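# Press in the gauge pin on the yellow-magnet post

## Task

Find the one post on the checking fixture that has a yellow magnet on it. Drive that post's gauge pin fully in and keep it fully in for at least one second; it may spring back out afterwards. Do not disturb the other three pins, and do not move the magnet.

## Robot and tools

Robot: two UR20-type arms, left_arm and right_arm, each with a Robotiq 2F-85 two-finger gripper and a wrist camera (cam_left_wrist, cam_right_wrist, both 896x504). In the scene frame the origin sits at table height midway between the nominal bases, +z points up, +x reaches out over the table, and left_arm is on the +y side. Camera names do not match image sides. Calibrated bases: left_arm at (+0.060, +0.928, 0), right_arm at (-0.064, -0.817, 0), each turned only slightly about z.

Frames: every hand position, orientation, velocity and target that a result reports is in that arm's own base frame. Offsets, however, follow the axes of the current Hand target itself. The gripper's fingers point along its +z, and the jaws open and close along its y. end_effector_position is the point midway between the pads when they are shut; closed fingertips extend about 19 mm past it. A block about 10 cm long sticks out toward gripper +x.

Row layout (shared by execute_actions and move): one flat list of 18 numbers covering both arms, each in [-1, 1]. Order: left dx, dy, dz, rx, ry, rz, left gripper position, force_limit, speed, followed by the same nine for the right arm. dx..rz are offsets from the Hand target as it stood at the start of that action or move, not absolute poses. Scale: 1.0 = 0.6 m for translation, 1.0 = 180 degrees for rotation, and rx, ry, rz form a single rotation vector. Setting all six to 0 re-commands the current Hand target. Gripper position: +1 is fully open (85 mm), the pads meet near -0.8, and -1 closes until blocked. force_limit and speed are also -1..1 (speed -1 is about 20 mm/s, 0 about 85, +1 about 150). Both start at +1. Because 0 counts as a real command, re-send the last gripper numbers for any arm you want left unchanged.

execute_actions(actions, cameras): actions is a list of actions, each action being up to 15 rows, one row per 1/30 s step; if an action is short, its final row is held until 15 steps have passed. Every row of an action counts from that action's start pose. Passing an empty list just returns state and images. cameras: list of names, ["all"], or [].

move(target, speed, blend, stop_force, zero, blocking, cameras): moves each gripper in a straight line toward its target. target is a single 18-number row or a list of up to 15 rows, and every row is an offset from the same starting Hand targets. speed is in m/s, range 0.002 to 4.2, default 0.25. blend is a corner radius in metres. stop_force, 6 to 120 N, ends an arm's path once its wrist sensor feels that much resistance against its direction of travel; it cannot be combined with blocking=false, and it is unreliable while the gripper rotates. zero (default true) re-zeroes moving arms just before starting. Paths neither avoid obstacles nor slow down for them; they stop after 10 s at most. The result adds a move: line with the outcome (done, off_target, moving, held, fault) and limits (paced, held).

wait(seconds 0-10) holds the current commands. stop brakes a running move. zoom_image(camera, region [x0,y0,x1,y1] in pixels, at most 504x504) enlarges the latest image. zero_wrist_force(arm) re-zeroes the wrist sensor. finished_scene(scene) ends the scene and cannot be undone. read_manual only returns licence texts.

Results: end_effector_position (m), quaternion, velocities, Hand target (the last pose you commanded, after clipping), joint positions and torques, Wrist force/torque in the gripper's own axes (plus the peak since the previous reading), gripper position_measured in counts (3 open, 130 about 40 mm, 230 pads together), and object_status (0 moving, 1 blocked while opening, 2 blocked while closing i.e. gripping, 3 reached target). Velocities reported as "within noise" are left out. Commanded orientation is clipped to within 32 degrees of the measured one. A gripper can stop short of its Hand target; re-sending zeros, or adding the missing distance, closes the gap.

Method: locate the yellow magnet and its pin using the cameras and zoom. Approach from above, clear of the magnet and the other pins. Push the pin along its axis slowly, with a modest stop_force or small offsets, until it bottoms out. Hold for over one second (wait), then back away with a move that has no stop_force.

Avoid: forces near 150 N or joint torques near their limits (either triggers a 10 s fault stop); pushing hard past a firm contact, since the arms are stiff; fast impacts; knocking the magnet or other pins; anything dropping off the table; the two arms touching; paths that pass close to an arm's own base; and prolonged straining, which heats the motors and brakes the arm at 85 °C.

Each tool is called after ">>>" by a JSON object that holds its "fn" and its "kwargs".

## Session

>>> {"fn": "execute_actions", "kwargs": {"actions": []}}

Scene clock: 0.00 s.
left_arm: end_effector_position=(+0.6452, +0.5338, +0.3687) position_measured=3 object_status=3 end_effector_quat_wxyz=(+0.054, +0.895, -0.431, +0.101) | right_arm: end_effector_position=(+1.0094, -0.4085, +0.1239) position_measured=3 object_status=3 end_effector_quat_wxyz=(+0.497, -0.362, -0.574, -0.541)
Joint positions: left_arm=[0.541 -1.507 2.094 -2.179 -1.799 -1.706] | right_arm=[2.693 -2.576 -1.22 -2.623 2.507 -0.374]
Joint velocities: within noise
Joint torques (N m): no reading
Motor temperatures (°C): left_arm=[24 36 26 39 35 34] | right_arm=[29 36 36 38 34 39]
Wrist force (N): no reading
Wrist torque (N m): no reading
Wrist force, peak (N): no reading
Hand target: left_arm +0.6452, +0.5338, +0.3687; +0.054, +0.895, -0.431, +0.101 | right_arm +1.0094, -0.4085, +0.1239; +0.497, -0.362, -0.574, -0.541
Tool commands: left_gripper/position=+1.0 left_gripper/force_limit=+1.0 left_gripper/speed=+1.0 right_gripper/position=+1.0 right_gripper/force_limit=+1.0 right_gripper/speed=+1.0

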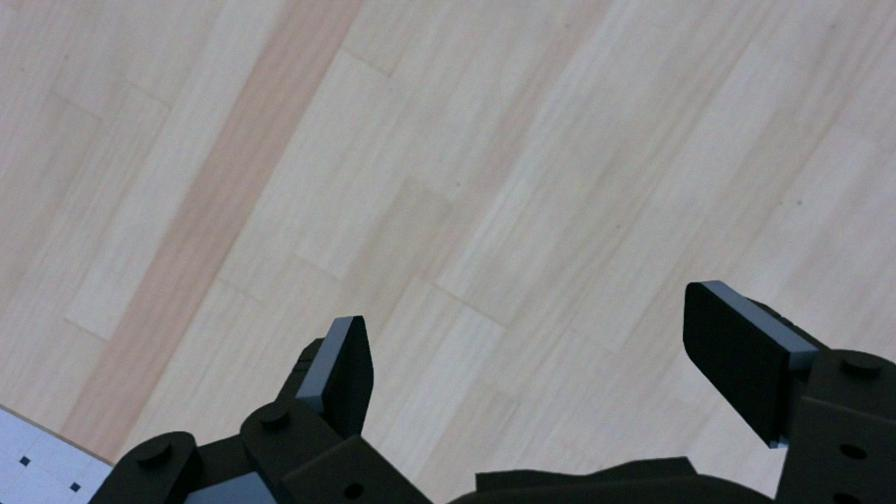

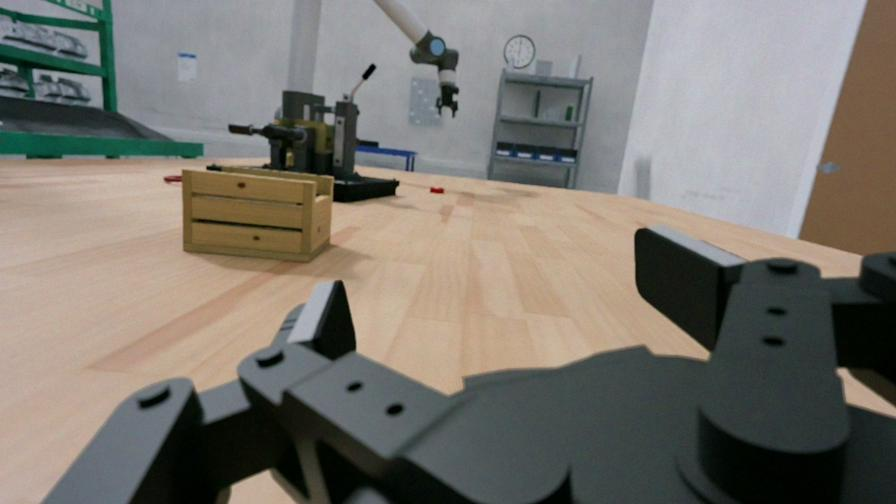

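>>> {"fn": "zoom_image", "kwargs": {"camera": "cam_right_wrist", "region": [150, 40, 470, 220]}}

>>> {"fn": "zoom_image", "kwargs": {"camera": "cam_left_wrist", "region": [0, 380, 200, 504]}}

Scaled by 1.575 from the camera's 896x504 image, which has a finer 1280x720 frame.

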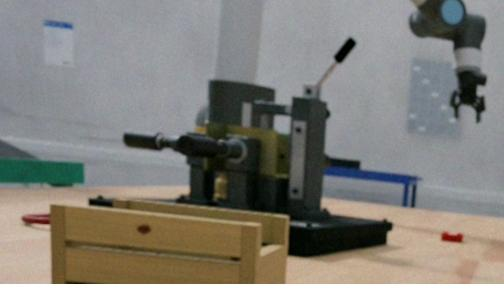

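Scaled by 2.520 from the camera's 896x504 image, which has a finer 1280x720 frame.

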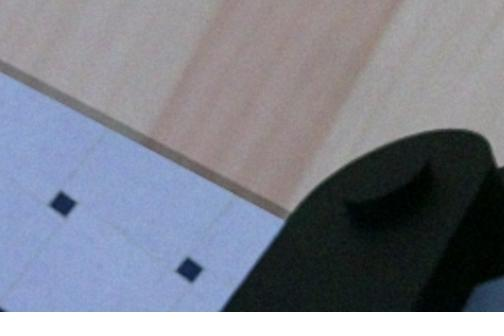

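>>> {"fn": "move", "kwargs": {"target": [[0,0,0,0,0,0,1,1,1,0.69,0.187,0.057,0,0,0,1,1,1],[0,0,0,0,0,0,1,1,1,0.73,-0.24,0.98,0,-0.14,0,1,1,1]], "blend": 0.1, "speed": 0.35, "cameras": ["cam_right_wrist"]}}

Scene clock: 5.47 s.
left_arm: end_effector_position=(+0.6452, +0.5338, +0.3687) position_measured=3 object_status=3 end_effector_quat_wxyz=(+0.054, +0.895, -0.431, +0.101) | right_arm: end_effector_position=(+0.6601, +0.0920, +0.5549) position_measured=3 object_status=3 end_effector_quat_wxyz=(-0.360, +0.471, +0.668, +0.449)
Joint positions: left_arm=[0.541 -1.507 2.094 -2.179 -1.799 -1.706] | right_arm=[3.107 -1.471 -2.226 -1.279 2.785 1.01]
Joint torques (N m): left_arm=[1.79 -105.09 -98.34 -11.01 -0.72 1.04] | right_arm=[21.59 74.67 77.94 13.11 0.18 4.38]
Wrist force (N): left_arm=[0.1 -0.3 0.0] | right_arm=[-0.4 0.7 1.5]
Wrist torque (N m): left_arm=[-0.06 -0.02 0.00] | right_arm=[0.62 0.36 0.09]
Wrist force, peak (N): left_arm=[0.5 -0.6 0.0] | right_arm=[0.2 -0.9 4.5]
Hand target: left_arm +0.6452, +0.5338, +0.3687; +0.054, +0.895, -0.431, +0.101 | right_arm +0.6601, +0.0921, +0.5549; -0.360, +0.471, +0.668, +0.449
Off the commanded pose: left_arm 0.000 m, 0 deg | right_arm 0.000 m, 0 deg.
move: done
camera_calibration:
cam_right_wrist: T_world_to_cam=[[0.990624, 0.0343622, 0.132224, -0.713846], [0.12737, -0.582297, -0.802936, 0.424611], [0.0494029, 0.812249, -0.581215, 0.343131], [0, 0, 0, 1]] pos_world=[0.636119, -0.00692894, 0.634756]
Images, in order (width x height): cam_right_wrist 896x504.

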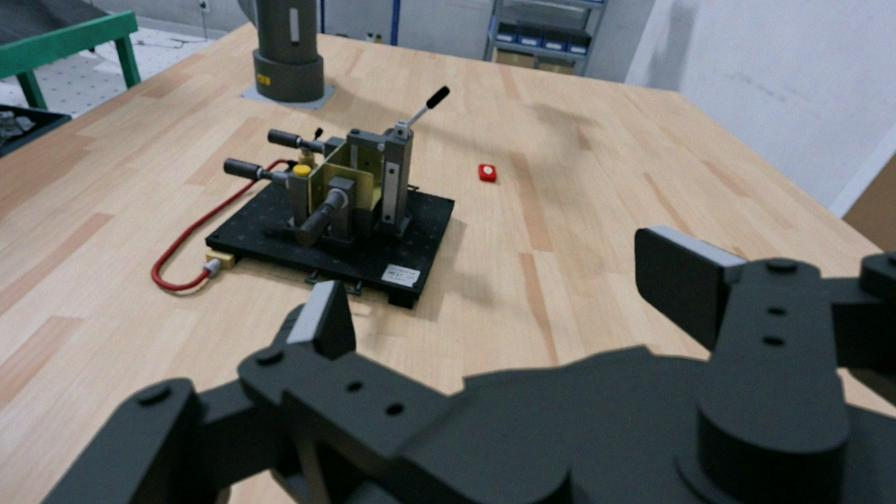

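>>> {"fn": "zoom_image", "kwargs": {"camera": "cam_right_wrist", "region": [200, 80, 470, 310]}}

Scaled by 1.867 from the camera's 896x504 image, which has a finer 1280x720 frame.

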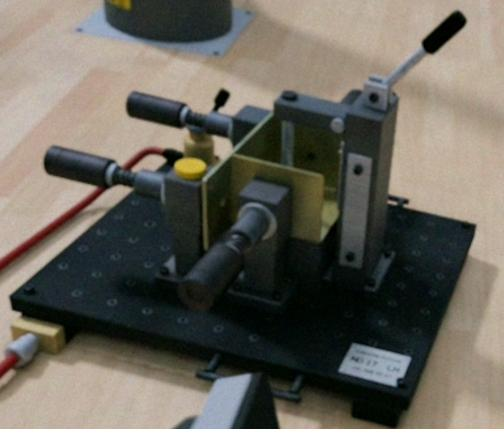

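>>> {"fn": "move", "kwargs": {"target": [0,0,0,0,0,0,1,1,1,0.343,-0.433,0.586,-0.216,-0.086,0.176,-1,1,1], "speed": 0.35, "cameras": ["cam_right_wrist"]}}

Scene clock: 10.23 s.
left_arm: end_effector_position=(+0.6452, +0.5338, +0.3687) position_measured=3 object_status=3 end_effector_quat_wxyz=(+0.054, +0.895, -0.431, +0.101) | right_arm: end_effector_position=(+0.3309, +0.4457, +0.5549) position_measured=234 object_status=3 end_effector_quat_wxyz=(-0.202, +0.777, +0.374, +0.464)
Joint positions: left_arm=[0.541 -1.507 2.094 -2.179 -1.799 -1.706] | right_arm=[5.027 -0.715 -2.691 -0.559 0.727 3.783]
Joint torques (N m): left_arm=[5.09 -104.71 -100.08 -11.62 -0.46 1.76] | right_arm=[24.56 -58.86 115.48 4.3 -7.48 4.96]
Wrist force (N): left_arm=[-0.1 -0.1 0.1] | right_arm=[-0.5 1.3 1.7]
Wrist torque (N m): left_arm=[-0.02 0.02 0.00] | right_arm=[0.71 0.30 -0.01]
Wrist force, peak (N): left_arm=[0.0 -0.5 -0.5] | right_arm=[-1.7 3.3 -1.2]
Hand target: left_arm +0.6452, +0.5338, +0.3687; +0.054, +0.895, -0.431, +0.101 | right_arm +0.3308, +0.4457, +0.5549; -0.202, +0.777, +0.374, +0.464
Off the commanded pose: left_arm 0.000 m, 0 deg | right_arm 0.000 m, 0 deg.
move: done
camera_calibration:
cam_right_wrist: T_world_to_cam=[[0.668108, -0.74021, -0.0756317, 0.167504], [-0.571547, -0.445462, -0.689128, 0.77955], [0.476408, 0.503639, -0.720682, 0.145734], [0, 0, 0, 1]] pos_world=[0.26421, 0.39785, 0.654906]
Images, in order (width x height): cam_right_wrist 896x504.

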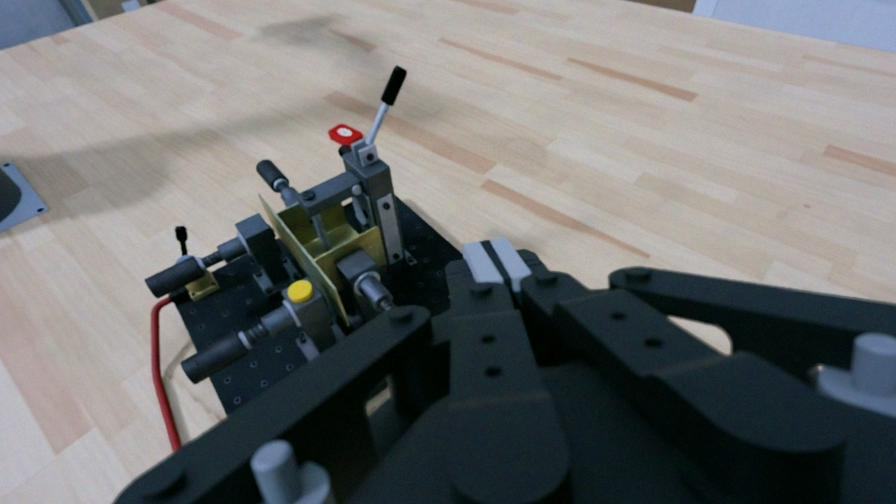

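>>> {"fn": "zoom_image", "kwargs": {"camera": "cam_right_wrist", "region": [130, 60, 460, 420]}}

Scaled by 1.400 from the camera's 896x504 image, which has a finer 1280x720 frame.

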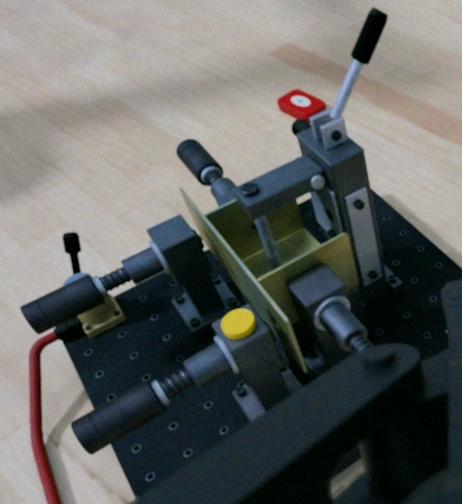

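>>> {"fn": "move", "kwargs": {"target": [0,0,0,0,0,0,1,1,1,-0.133,-0.848,0.303,-0.2712,-0.0847,0.217,-1,1,1], "speed": 0.35, "cameras": ["cam_right_wrist"]}}

>>> {"fn": "zoom_image", "kwargs": {"camera": "cam_right_wrist", "region": [200, 0, 700, 300]}}

Scene clock: 16.73 s.
left_arm: end_effector_position=(+0.6452, +0.5338, +0.3687) position_measured=3 object_status=3 end_effector_quat_wxyz=(+0.054, +0.895, -0.431, +0.101) | right_arm: end_effector_position=(+0.0208, +0.8596, +0.3797) position_measured=234 object_status=3 end_effector_quat_wxyz=(+0.040, +0.919, -0.097, +0.380)
Joint positions: left_arm=[0.541 -1.507 2.094 -2.179 -1.799 -1.706] | right_arm=[5.158 -1.753 -1.942 -1.565 0.977 5.54]
Joint torques (N m): left_arm=[5.41 -112.42 -106.25 -12.32 -0.15 1.32] | right_arm=[-23.9 96.29 96.61 1.85 2.63 5.78]
Wrist force (N): left_arm=[0.4 -0.1 -0.2] | right_arm=[-0.8 2.4 1.7]
Wrist torque (N m): left_arm=[-0.02 -0.07 0.00] | right_arm=[1.03 0.33 -0.23]
Wrist force, peak (N): left_arm=[-0.5 -0.4 0.3] | right_arm=[-0.6 5.3 0.8]
Hand target: left_arm +0.6452, +0.5338, +0.3687; +0.054, +0.895, -0.431, +0.101 | right_arm +0.0207, +0.8597, +0.3796; +0.041, +0.919, -0.097, +0.380
Off the commanded pose: left_arm 0.000 m, 0 deg | right_arm 0.000 m, 0 deg.
move: done
camera_calibration:
cam_right_wrist: T_world_to_cam=[[-0.36765, -0.92767, -0.0652805, 0.846549], [-0.811172, 0.354225, -0.465323, -0.101464], [0.45479, -0.118122, -0.882731, 0.555193], [0, 0, 0, 1]] pos_world=[-0.0235668, 0.886839, 0.498135]
Images, in order (width x height): cam_right_wrist 896x504.

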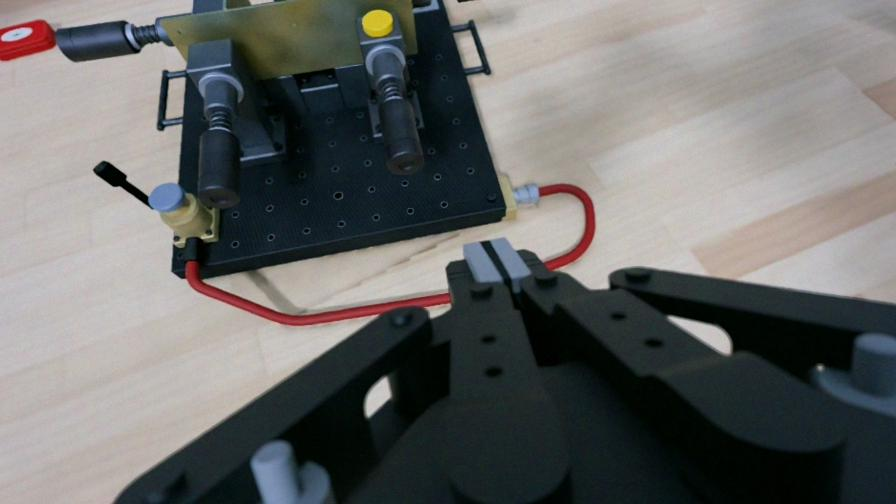

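Scaled by 1.008 from the camera's 896x504 image, which has a finer 1280x720 frame.

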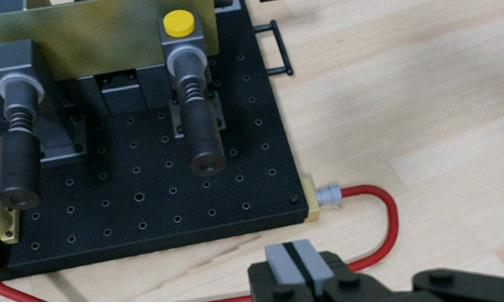

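>>> {"fn": "zoom_image", "kwargs": {"camera": "cam_right_wrist", "region": [320, 0, 460, 190]}}

Scaled by 2.653 from the camera's 896x504 image, which has a finer 1280x720 frame.

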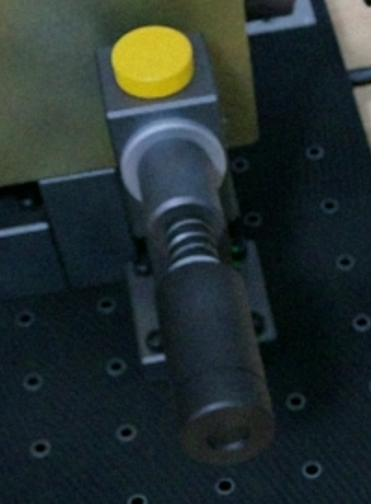

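>>> {"fn": "move", "kwargs": {"target": [0,0,0,0,0,0,1,1,1,-0.0457,-0.0475,0.4377,0.0063,0.0833,-0.0063,-1,1,1], "speed": 0.25, "cameras": ["cam_right_wrist"]}}

>>> {"fn": "zoom_image", "kwargs": {"camera": "cam_right_wrist", "region": [350, 50, 650, 350]}}

Scene clock: 20.03 s.
left_arm: end_effector_position=(+0.6452, +0.5338, +0.3687) position_measured=3 object_status=3 end_effector_quat_wxyz=(+0.054, +0.895, -0.431, +0.101) | right_arm: end_effector_position=(+0.1891, +0.8527, +0.1746) position_measured=234 object_status=3 end_effector_quat_wxyz=(+0.048, +0.863, -0.078, +0.498)
Joint positions: left_arm=[0.541 -1.507 2.094 -2.179 -1.799 -1.706] | right_arm=[5.042 -1.968 -2.105 -1.345 0.717 5.554]
Joint torques (N m): left_arm=[6.26 -116.06 -105.74 -12.77 -0.59 1.97] | right_arm=[-18.1 109.43 50.18 11.92 -7.69 -2.04]
Wrist force (N): left_arm=[-0.1 -0.1 -0.2] | right_arm=[0.0 1.1 1.5]
Wrist torque (N m): left_arm=[-0.01 0.02 0.00] | right_arm=[0.72 0.10 0.05]
Wrist force, peak (N): left_arm=[-0.1 -0.8 -0.2] | right_arm=[-1.7 1.1 4.4]
Hand target: left_arm +0.6452, +0.5338, +0.3687; +0.054, +0.895, -0.431, +0.101 | right_arm +0.1892, +0.8527, +0.1745; +0.048, +0.863, -0.078, +0.498
Off the commanded pose: left_arm 0.000 m, 0 deg | right_arm 0.000 m, 0 deg.
move: done
camera_calibration:
cam_right_wrist: T_world_to_cam=[[-0.319932, -0.9419, -0.102307, 0.898163], [-0.673776, 0.302107, -0.674357, -0.00292626], [0.666085, -0.146817, -0.731284, 0.254895], [0, 0, 0, 1]] pos_world=[0.115598, 0.884287, 0.276316]
Images, in order (width x height): cam_right_wrist 896x504.

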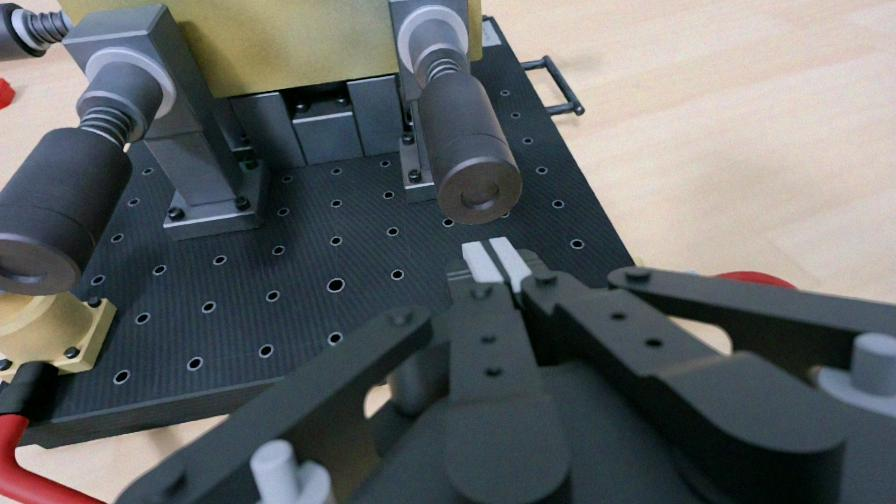

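Scaled by 1.680 from the camera's 896x504 image, which has a finer 1280x720 frame.

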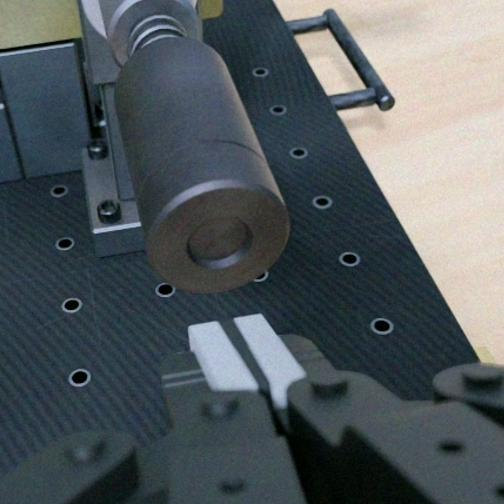

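>>> {"fn": "move", "kwargs": {"target": [0,0,0,0,0,0,1,1,1,0.0137,0.0047,0.0355,0,0,0,-1,1,1], "speed": 0.08, "cameras": ["cam_right_wrist"]}}

>>> {"fn": "zoom_image", "kwargs": {"camera": "cam_right_wrist", "region": [350, 50, 650, 350]}}

Scene clock: 22.23 s.
left_arm: end_effector_position=(+0.6452, +0.5338, +0.3687) position_measured=3 object_status=3 end_effector_quat_wxyz=(+0.054, +0.895, -0.431, +0.101) | right_arm: end_effector_position=(+0.2108, +0.8458, +0.1710) position_measured=234 object_status=3 end_effector_quat_wxyz=(+0.048, +0.863, -0.078, +0.498)
Joint positions: left_arm=[0.541 -1.507 2.094 -2.179 -1.799 -1.706] | right_arm=[5.021 -1.966 -2.123 -1.311 0.704 5.53]
Joint torques (N m): left_arm=[1.95 -113.22 -108.25 -12.31 -0.1 1.15] | right_arm=[-16.46 150.75 49.94 10.99 -8.27 -6.5]
Wrist force (N): left_arm=[-0.1 -0.3 -0.1] | right_arm=[0.0 1.2 1.6]
Wrist torque (N m): left_arm=[-0.04 0.02 0.00] | right_arm=[0.68 0.15 0.06]
Wrist force, peak (N): left_arm=[0.1 -0.6 -0.2] | right_arm=[0.4 1.4 2.4]
Hand target: left_arm +0.6452, +0.5338, +0.3687; +0.054, +0.895, -0.431, +0.101 | right_arm +0.2109, +0.8458, +0.1709; +0.048, +0.863, -0.078, +0.498
Off the commanded pose: left_arm 0.000 m, 0 deg | right_arm 0.000 m, 0 deg.
move: done
camera_calibration:
cam_right_wrist: T_world_to_cam=[[-0.319824, -0.941956, -0.102131, 0.898214], [-0.673736, 0.301887, -0.674495, 0.0115098], [0.666177, -0.146911, -0.731181, 0.236764], [0, 0, 0, 1]] pos_world=[0.137299, 0.877386, 0.272616]
Images, in order (width x height): cam_right_wrist 896x504.

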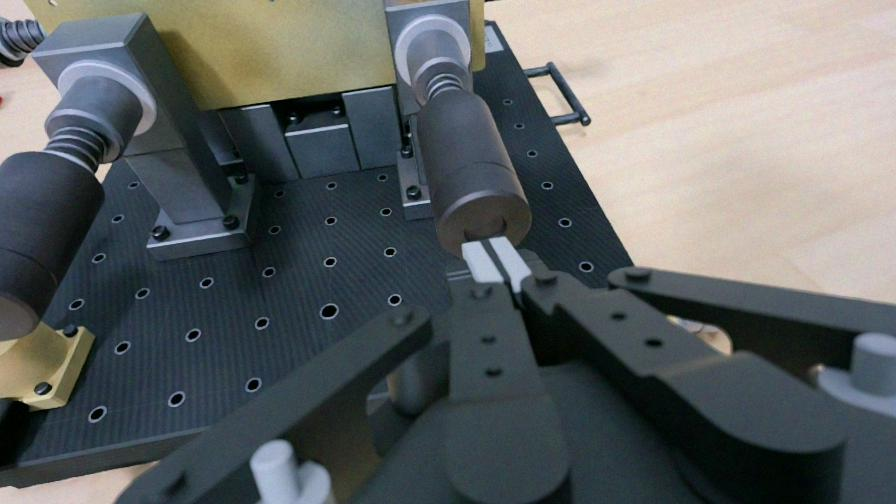

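Scaled by 1.680 from the camera's 896x504 image, which has a finer 1280x720 frame.

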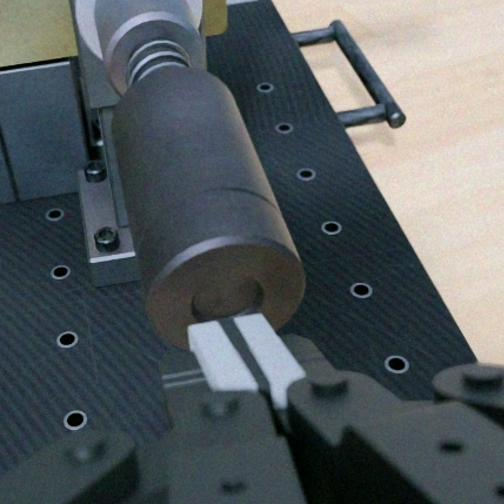

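>>> {"fn": "move", "kwargs": {"target": [0,0,0,0,0,0,1,1,1,0.05,0,0.0866,0,0,0,-1,1,1], "speed": 0.012, "stop_force": 40, "cameras": ["cam_right_wrist"]}}

>>> {"fn": "zoom_image", "kwargs": {"camera": "cam_right_wrist", "region": [350, 0, 650, 300]}}

Scene clock: 26.60 s.
left_arm: end_effector_position=(+0.6452, +0.5338, +0.3687) position_measured=3 object_status=3 end_effector_quat_wxyz=(+0.054, +0.895, -0.431, +0.101) | right_arm: end_effector_position=(+0.2441, +0.8396, +0.1710) position_measured=234 object_status=3 end_effector_quat_wxyz=(+0.048, +0.863, -0.078, +0.498)
Joint positions: left_arm=[0.541 -1.507 2.094 -2.179 -1.799 -1.706] | right_arm=[4.986 -1.961 -2.141 -1.265 0.683 5.488]
Joint torques (N m): left_arm=[1.1 -111.47 -105.75 -11.89 -0.11 1.61] | right_arm=[-25.47 109.91 54.94 -3.08 -4.41 4.94]
Wrist force (N): left_arm=[0.0 -0.5 -0.2] | right_arm=[-21.8 5.3 -39.1]
Wrist torque (N m): left_arm=[-0.08 0.01 0.00] | right_arm=[0.69 0.14 0.05]
Wrist force, peak (N): left_arm=[-0.2 -0.6 0.0] | right_arm=[-30.8 14.4 -79.1]
Hand target: left_arm +0.6452, +0.5338, +0.3687; +0.054, +0.895, -0.431, +0.101 | right_arm +0.2441, +0.8396, +0.1709; +0.048, +0.863, -0.078, +0.498 (not the last commanded pose)
Off the commanded pose: left_arm 0.000 m, 0 deg | right_arm 0.026 m, 0 deg.
move: contact (right_arm)
camera_calibration:
cam_right_wrist: T_world_to_cam=[[-0.319833, -0.941938, -0.102269, 0.903142], [-0.673721, 0.301989, -0.674464, 0.0356867], [0.666188, -0.146815, -0.73119, 0.213602], [0, 0, 0, 1]] pos_world=[0.170599, 0.871287, 0.272616]
Images, in order (width x height): cam_right_wrist 896x504.

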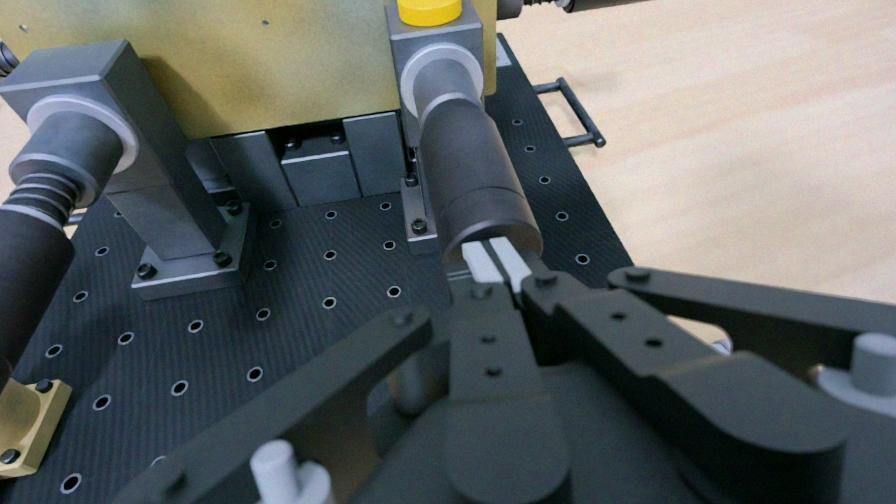

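Scaled by 1.680 from the camera's 896x504 image, which has a finer 1280x720 frame.

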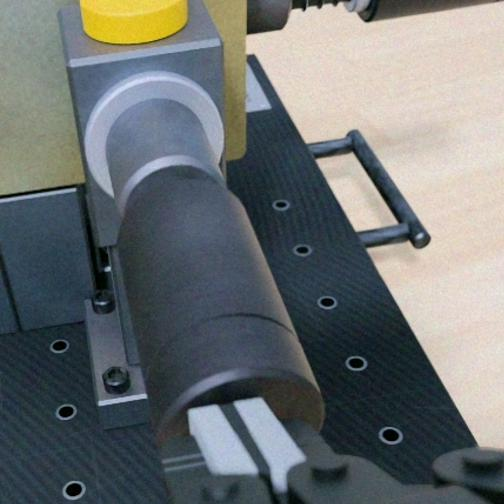

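>>> {"fn": "move", "kwargs": {"target": [0,0,0,0,0,0,1,1,1,0.0025,0,0.00433,0,0,0,-1,1,1], "speed": 0.004, "stop_force": 20}}

>>> {"fn": "wait", "kwargs": {"seconds": 1.3}}

Scene clock: 27.83 s.
left_arm: end_effector_position=(+0.6452, +0.5338, +0.3687) position_measured=3 object_status=3 end_effector_quat_wxyz=(+0.054, +0.895, -0.431, +0.101) | right_arm: end_effector_position=(+0.2443, +0.8396, +0.1709) position_measured=234 object_status=3 end_effector_quat_wxyz=(+0.048, +0.863, -0.078, +0.498)
Joint positions: left_arm=[0.541 -1.507 2.094 -2.179 -1.799 -1.706] | right_arm=[4.986 -1.961 -2.142 -1.265 0.682 5.487]
Joint torques (N m): left_arm=[2.87 -113.36 -106.67 -11.33 -0.25 1.33] | right_arm=[-45.57 117.66 50.49 -4.31 -8.25 5.4]
Wrist force (N): left_arm=[-0.3 0.0 0.0] | right_arm=[-25.9 12.0 -67.1]
Wrist torque (N m): left_arm=[0.00 0.05 0.00] | right_arm=[0.58 0.31 0.10]
Wrist force, peak (N): left_arm=[0.0 -0.6 -0.2] | right_arm=[-27.2 15.4 -71.8]
Hand target: left_arm +0.6452, +0.5338, +0.3687; +0.054, +0.895, -0.431, +0.101 | right_arm +0.2443, +0.8396, +0.1709; +0.048, +0.863, -0.078, +0.498 (not the last commanded pose)
Off the commanded pose: left_arm 0.000 m, 0 deg | right_arm 0.003 m, 0 deg.
move: contact (right_arm)
camera_calibration:
cam_right_wrist: T_world_to_cam=[[-0.319927, -0.941903, -0.102302, 0.903106], [-0.673779, 0.302099, -0.674358, 0.0357357], [0.666085, -0.146816, -0.731284, 0.213498], [0, 0, 0, 1]] pos_world=[0.170798, 0.871187, 0.272616]

Scene clock: 29.13 s.
left_arm: end_effector_position=(+0.6452, +0.5338, +0.3687) position_measured=3 object_status=3 end_effector_quat_wxyz=(+0.054, +0.895, -0.431, +0.101) | right_arm: end_effector_position=(+0.2443, +0.8396, +0.1709) position_measured=234 object_status=3 end_effector_quat_wxyz=(+0.048, +0.863, -0.078, +0.498)
Joint positions: left_arm=[0.541 -1.507 2.094 -2.179 -1.799 -1.706] | right_arm=[4.986 -1.961 -2.142 -1.265 0.683 5.487]
Joint torques (N m): left_arm=[5.56 -115.18 -107.33 -11.49 -0.28 1.53] | right_arm=[-42.92 120.91 48.98 -2.03 -7.41 5.35]
Wrist force (N): left_arm=[0.1 -0.2 -0.1] | right_arm=[-26.1 12.9 -63.2]
Wrist torque (N m): left_arm=[-0.03 -0.01 0.00] | right_arm=[0.56 0.26 0.11]
Wrist force, peak (N): left_arm=[-0.4 -0.4 -0.4] | right_arm=[-26.4 11.9 -67.0]
Hand target: left_arm +0.6452, +0.5338, +0.3687; +0.054, +0.895, -0.431, +0.101 | right_arm +0.2443, +0.8396, +0.1709; +0.048, +0.863, -0.078, +0.498 (not the last commanded pose)
Tool commands: left_gripper/position=+1.0 left_gripper/force_limit=+1.0 left_gripper/speed=+1.0 right_gripper/position=-1.0 right_gripper/force_limit=+1.0 right_gripper/speed=+1.0
Off the commanded pose: left_arm 0.000 m, 0 deg | right_arm 0.003 m, 0 deg.
wait: 1.30 s; at rest by 0.17 s
camera_calibration:
cam_right_wrist: T_world_to_cam=[[-0.319932, -0.9419, -0.102307, 0.9032], [-0.673776, 0.302107, -0.674357, 0.0356984], [0.666085, -0.146817, -0.731284, 0.213513], [0, 0, 0, 1]] pos_world=[0.170798, 0.871287, 0.272616]

>>> {"fn": "finished_scene", "kwargs": {"scene": 1}}

The scene is finished: the task was done.


## Next scene

The same job, from a new start.

>>> {"fn": "execute_actions", "kwargs": {"actions": []}}

Scene clock: 0.00 s.
left_arm: end_effector_position=(+1.6020, +0.5513, +0.3701) position_measured=3 object_status=3 end_effector_quat_wxyz=(-0.049, +0.940, +0.190, +0.279) | right_arm: end_effector_position=(+0.4481, +0.4679, +0.3319) position_measured=3 object_status=3 end_effector_quat_wxyz=(-0.272, +0.502, +0.649, +0.503)
Joint positions: left_arm=[0.193 -0.686 0.985 -2.439 -1.472 -3.319] | right_arm=[4.007 -1.969 -2.772 1.193 2.076 2.519]
Joint velocities: within noise
Joint torques (N m): no reading
Motor temperatures (°C): left_arm=[24 35 26 38 34 34] | right_arm=[28 35 36 37 34 38]
Wrist force (N): no reading
Wrist torque (N m): no reading
Wrist force, peak (N): no reading
Hand target: left_arm +1.6020, +0.5513, +0.3701; -0.049, +0.940, +0.190, +0.279 | right_arm +0.4481, +0.4679, +0.3319; -0.272, +0.502, +0.649, +0.503
Tool commands: left_gripper/position=+1.0 left_gripper/force_limit=+1.0 left_gripper/speed=+1.0 right_gripper/position=+1.0 right_gripper/force_limit=+1.0 right_gripper/speed=+1.0
camera_calibration:
cam_left_wrist: T_world_to_cam=[[0.280319, -0.958405, -0.0536817, 0.116011], [-0.933413, -0.259108, -0.248199, 1.75322], [0.223966, 0.119682, -0.967221, 0.0591923], [0, 0, 0, 1]] pos_world=[1.5907, 0.558373, 0.498626]
cam_right_wrist: T_world_to_cam=[[0.956613, -0.13676, 0.257272, -0.433465], [0.120637, -0.61784, -0.776995, 0.502422], [0.265214, 0.774319, -0.574535, -0.162484], [0, 0, 0, 1]] pos_world=[0.39714, 0.37695, 0.408545]

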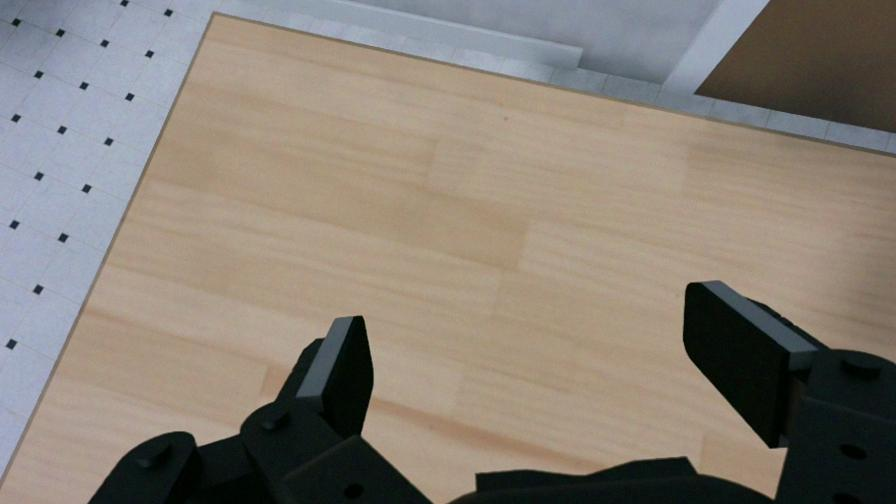

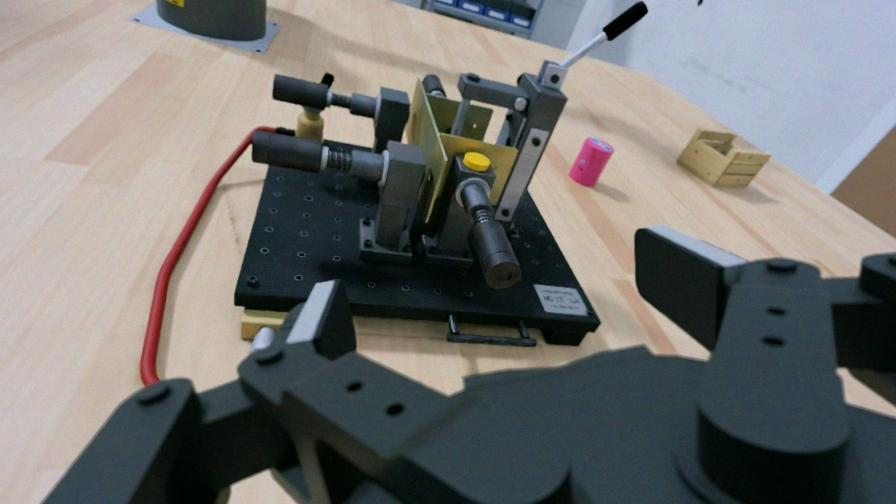

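>>> {"fn": "zoom_image", "kwargs": {"camera": "cam_right_wrist", "region": [380, 120, 580, 320]}}

Scaled by 2.520 from the camera's 896x504 image, which has a finer 1280x720 frame.

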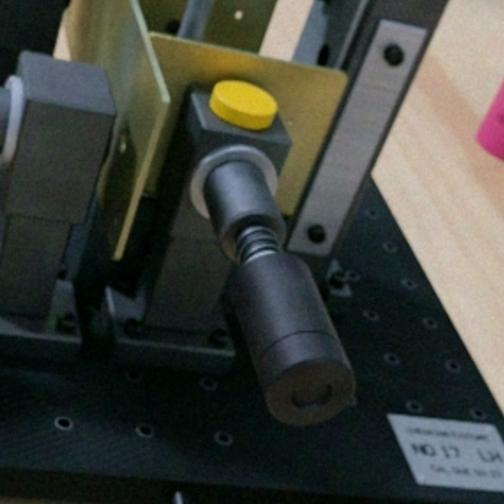

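>>> {"fn": "move", "kwargs": {"target": [0,0,0,0,0,0,1,1,1,-0.195,0.0665,0.3557,0.0574,-0.0433,0.11,-1,1,1], "speed": 0.25, "cameras": ["cam_right_wrist"]}}

>>> {"fn": "zoom_image", "kwargs": {"camera": "cam_right_wrist", "region": [350, 50, 650, 350]}}

Scene clock: 5.17 s.
left_arm: end_effector_position=(+1.6020, +0.5513, +0.3701) position_measured=3 object_status=3 end_effector_quat_wxyz=(-0.049, +0.940, +0.190, +0.279) | right_arm: end_effector_position=(+0.5581, +0.6207, +0.1727) position_measured=234 object_status=3 end_effector_quat_wxyz=(-0.354, +0.612, +0.612, +0.353)
Joint positions: left_arm=[0.193 -0.686 0.985 -2.439 -1.472 -3.319] | right_arm=[3.99 -2.18 -2.497 0.879 2.181 2.726]
Joint torques (N m): left_arm=[1.75 -278.66 -106.77 -11.75 2.1 0.69] | right_arm=[-14.65 110.98 38.17 4.26 7.98 5.26]
Wrist force (N): left_arm=[0.2 -0.3 -0.3] | right_arm=[-0.8 0.6 0.2]
Wrist torque (N m): left_arm=[-0.04 -0.01 -0.01] | right_arm=[0.15 0.40 -0.32]
Wrist force, peak (N): left_arm=[0.7 -0.5 -0.3] | right_arm=[-1.2 2.0 3.0]
Hand target: left_arm +1.6020, +0.5513, +0.3701; -0.049, +0.940, +0.190, +0.279 | right_arm +0.5581, +0.6208, +0.1727; -0.354, +0.612, +0.612, +0.353
Off the commanded pose: left_arm 0.000 m, 0 deg | right_arm 0.000 m, 0 deg.
move: done
camera_calibration:
cam_right_wrist: T_world_to_cam=[[0.983984, -0.142876, -0.106597, -0.425349], [-0.177159, -0.717444, -0.673713, 0.670037], [0.01978, 0.681807, -0.731264, -0.179903], [0, 0, 0, 1]] pos_world=[0.540798, 0.542601, 0.274515]
Images, in order (width x height): cam_right_wrist 896x504.

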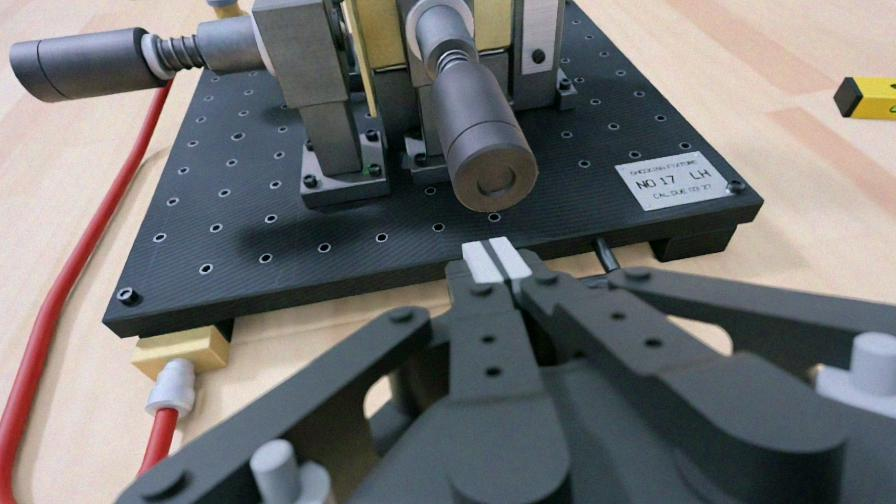

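Scaled by 1.680 from the camera's 896x504 image, which has a finer 1280x720 frame.

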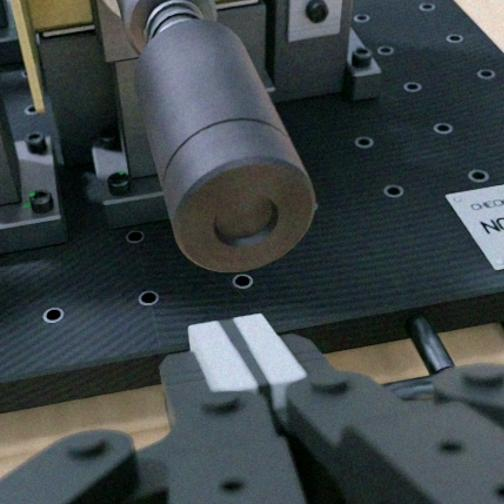

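>>> {"fn": "move", "kwargs": {"target": [0,0,0,0,0,0,1,1,1,0.0198,0.0143,0.031,0,0,0,-1,1,1], "speed": 0.1, "cameras": ["cam_right_wrist"]}}

>>> {"fn": "zoom_image", "kwargs": {"camera": "cam_right_wrist", "region": [350, 50, 650, 350]}}

Scene clock: 6.67 s.
left_arm: end_effector_position=(+1.6020, +0.5513, +0.3701) position_measured=3 object_status=3 end_effector_quat_wxyz=(-0.049, +0.940, +0.190, +0.279) | right_arm: end_effector_position=(+0.5667, +0.6427, +0.1736) position_measured=234 object_status=3 end_effector_quat_wxyz=(-0.354, +0.612, +0.612, +0.353)
Joint positions: left_arm=[0.193 -0.686 0.985 -2.439 -1.472 -3.319] | right_arm=[4.003 -2.181 -2.469 0.858 2.17 2.736]
Joint torques (N m): left_arm=[3.29 -280.93 -108.63 -11.58 2.49 0.42] | right_arm=[21.2 120.51 32.85 4.53 -3.15 5.45]
Wrist force (N): left_arm=[0.3 0.1 -0.5] | right_arm=[-0.9 0.9 -0.1]
Wrist torque (N m): left_arm=[0.02 -0.04 -0.01] | right_arm=[0.17 0.41 -0.33]
Wrist force, peak (N): left_arm=[0.7 -0.2 -0.2] | right_arm=[-1.3 0.6 -0.5]
Hand target: left_arm +1.6020, +0.5513, +0.3701; -0.049, +0.940, +0.190, +0.279 | right_arm +0.5667, +0.6428, +0.1736; -0.354, +0.612, +0.612, +0.353
Off the commanded pose: left_arm 0.000 m, 0 deg | right_arm 0.000 m, 0 deg.
move: done
camera_calibration:
cam_right_wrist: T_world_to_cam=[[0.983967, -0.142894, -0.106725, -0.430615], [-0.177261, -0.717489, -0.673638, 0.688029], [0.0196848, 0.681756, -0.731315, -0.194321], [0, 0, 0, 1]] pos_world=[0.549497, 0.564601, 0.275415]
Images, in order (width x height): cam_right_wrist 896x504.

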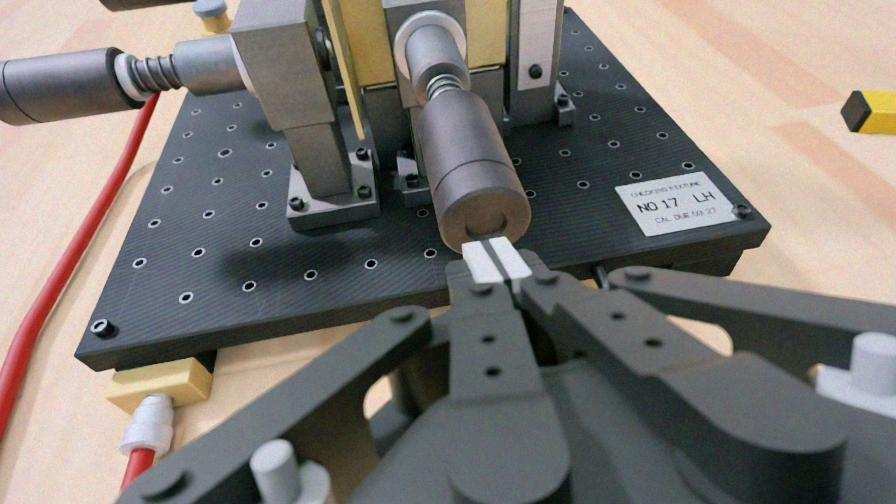

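Scaled by 1.680 from the camera's 896x504 image, which has a finer 1280x720 frame.

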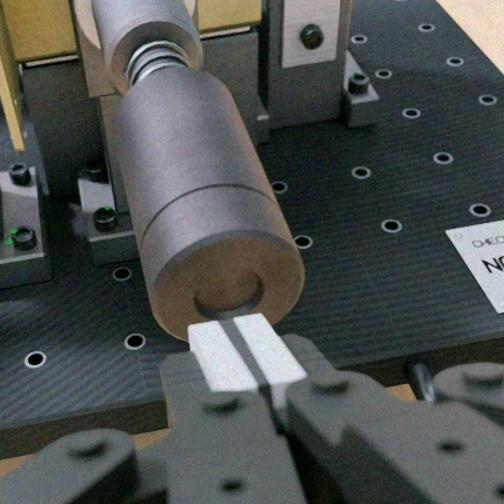

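>>> {"fn": "move", "kwargs": {"target": [0,0,0,0,0,0,1,1,1,0.05,-0.003,0.0866,0,0,0,-1,1,1], "speed": 0.013, "stop_force": 50}}

>>> {"fn": "wait", "kwargs": {"seconds": 0.6, "cameras": ["cam_right_wrist"]}}

>>> {"fn": "zoom_image", "kwargs": {"camera": "cam_right_wrist", "region": [350, 0, 650, 300]}}

Scene clock: 10.97 s.
left_arm: end_effector_position=(+1.6020, +0.5513, +0.3701) position_measured=3 object_status=3 end_effector_quat_wxyz=(-0.049, +0.940, +0.190, +0.279) | right_arm: end_effector_position=(+0.5656, +0.6810, +0.1736) position_measured=234 object_status=3 end_effector_quat_wxyz=(-0.354, +0.613, +0.612, +0.353)
Joint positions: left_arm=[0.193 -0.686 0.985 -2.439 -1.472 -3.319] | right_arm=[4.042 -2.187 -2.438 0.847 2.139 2.764]
Joint torques (N m): left_arm=[4.14 -283.29 -112.08 -11.28 3.19 1.91] | right_arm=[17.99 144.77 37.06 10.35 9.25 -6.79]
Wrist force (N): left_arm=[0.3 0.1 -0.2] | right_arm=[-16.8 3.4 -59.0]
Wrist torque (N m): left_arm=[0.02 -0.04 0.00] | right_arm=[0.09 0.70 -0.31]
Wrist force, peak (N): left_arm=[0.7 -0.3 -0.3] | right_arm=[-35.0 2.1 -111.4]
Hand target: left_arm +1.6020, +0.5513, +0.3701; -0.049, +0.940, +0.190, +0.279 | right_arm +0.5656, +0.6810, +0.1736; -0.354, +0.613, +0.612, +0.353 (not the last commanded pose)
Off the commanded pose: left_arm 0.000 m, 0 deg | right_arm 0.022 m, 0 deg.
move: contact (right_arm)
camera_calibration:
cam_left_wrist: T_world_to_cam=[[0.280319, -0.958405, -0.0536817, 0.116011], [-0.933413, -0.259108, -0.248199, 1.75322], [0.223966, 0.119682, -0.967221, 0.0591923], [0, 0, 0, 1]] pos_world=[1.5907, 0.558373, 0.498626]
cam_right_wrist: T_world_to_cam=[[0.983966, -0.1429, -0.10673, -0.424054], [-0.177269, -0.717488, -0.673637, 0.715318], [0.019685, 0.681756, -0.731315, -0.220411], [0, 0, 0, 1]] pos_world=[0.548397, 0.602901, 0.275415]

Scene clock: 11.57 s.
left_arm: end_effector_position=(+1.6020, +0.5513, +0.3701) position_measured=3 object_status=3 end_effector_quat_wxyz=(-0.049, +0.940, +0.190, +0.279) | right_arm: end_effector_position=(+0.5656, +0.6810, +0.1736) position_measured=234 object_status=3 end_effector_quat_wxyz=(-0.354, +0.613, +0.612, +0.353)
Joint positions: left_arm=[0.193 -0.686 0.985 -2.439 -1.472 -3.319] | right_arm=[4.042 -2.187 -2.438 0.847 2.139 2.764]
Joint torques (N m): left_arm=[6.04 -285.4 -110.44 -11.28 3.22 1.51] | right_arm=[16.72 150.19 36 10.32 9.15 -7.25]
Wrist force (N): left_arm=[0.5 0.0 -0.2] | right_arm=[-15.5 3.7 -56.7]
Wrist torque (N m): left_arm=[0.01 -0.08 0.00] | right_arm=[0.12 0.70 -0.31]
Wrist force, peak (N): left_arm=[0.5 -0.4 -0.1] | right_arm=[-16.3 3.8 -59.0]
Hand target: left_arm +1.6020, +0.5513, +0.3701; -0.049, +0.940, +0.190, +0.279 | right_arm +0.5656, +0.6810, +0.1736; -0.354, +0.613, +0.612, +0.353 (not the last commanded pose)
Tool commands: left_gripper/position=+1.0 left_gripper/force_limit=+1.0 left_gripper/speed=+1.0 right_gripper/position=-1.0 right_gripper/force_limit=+1.0 right_gripper/speed=+1.0
Off the commanded pose: left_arm 0.000 m, 0 deg | right_arm 0.022 m, 0 deg.
wait: 0.60 s; at rest by 0.17 s
camera_calibration:
cam_right_wrist: T_world_to_cam=[[0.983966, -0.1429, -0.10673, -0.424054], [-0.177269, -0.717488, -0.673637, 0.715318], [0.019685, 0.681756, -0.731315, -0.220411], [0, 0, 0, 1]] pos_world=[0.548397, 0.602901, 0.275415]
Images, in order (width x height): cam_right_wrist 896x504.

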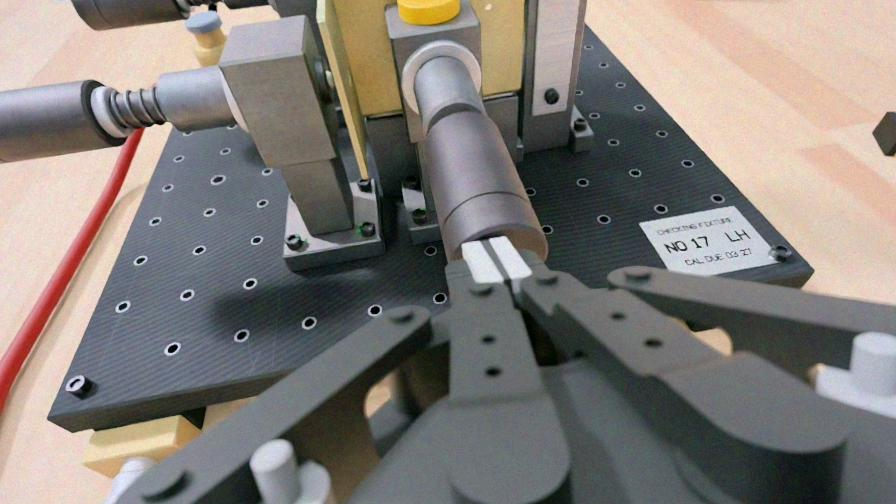

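Scaled by 1.680 from the camera's 896x504 image, which has a finer 1280x720 frame.

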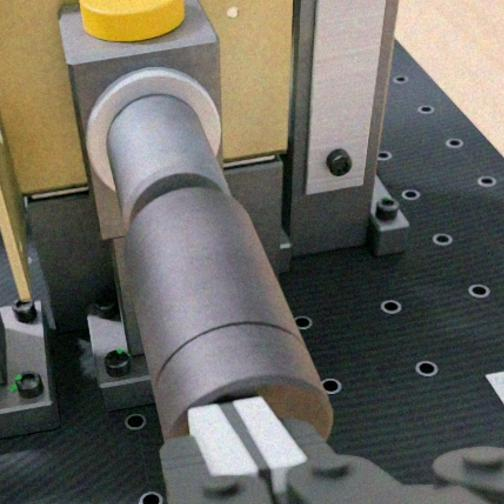

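>>> {"fn": "wait", "kwargs": {"seconds": 0.6}}

>>> {"fn": "finished_scene", "kwargs": {"scene": 2}}

Scene clock: 12.40 s.
left_arm: end_effector_position=(+1.6020, +0.5513, +0.3701) position_measured=3 object_status=3 end_effector_quat_wxyz=(-0.049, +0.940, +0.190, +0.279) | right_arm: end_effector_position=(+0.5656, +0.6810, +0.1736) position_measured=234 object_status=3 end_effector_quat_wxyz=(-0.354, +0.613, +0.612, +0.353)
Joint positions: left_arm=[0.193 -0.686 0.985 -2.439 -1.472 -3.319] | right_arm=[4.042 -2.187 -2.438 0.847 2.139 2.764]
Joint torques (N m): left_arm=[4.22 -283.08 -113.86 -11.36 4.3 1.91] | right_arm=[16.41 150.49 36.92 10.76 9.54 -6.76]
Wrist force (N): left_arm=[0.2 0.0 0.1] | right_arm=[-15.1 3.8 -55.9]
Wrist torque (N m): left_arm=[0.01 -0.01 -0.01] | right_arm=[0.13 0.65 -0.31]
Wrist force, peak (N): left_arm=[0.4 -0.5 -0.2] | right_arm=[-15.5 3.7 -56.8]
Hand target: left_arm +1.6020, +0.5513, +0.3701; -0.049, +0.940, +0.190, +0.279 | right_arm +0.5656, +0.6810, +0.1736; -0.354, +0.613, +0.612, +0.353 (not the last commanded pose)
Tool commands: left_gripper/position=+1.0 left_gripper/force_limit=+1.0 left_gripper/speed=+1.0 right_gripper/position=-1.0 right_gripper/force_limit=+1.0 right_gripper/speed=+1.0
Off the commanded pose: left_arm 0.000 m, 0 deg | right_arm 0.022 m, 0 deg.
wait: 0.60 s; at rest from the start
camera_calibration:
cam_left_wrist: T_world_to_cam=[[0.280319, -0.958405, -0.0536817, 0.116011], [-0.933413, -0.259108, -0.248199, 1.75322], [0.223966, 0.119682, -0.967221, 0.0591923], [0, 0, 0, 1]] pos_world=[1.5907, 0.558373, 0.498626]
cam_right_wrist: T_world_to_cam=[[0.983966, -0.1429, -0.10673, -0.424054], [-0.177269, -0.717488, -0.673637, 0.715318], [0.019685, 0.681756, -0.731315, -0.220411], [0, 0, 0, 1]] pos_world=[0.548397, 0.602901, 0.275415]

The scene is finished: the task was done.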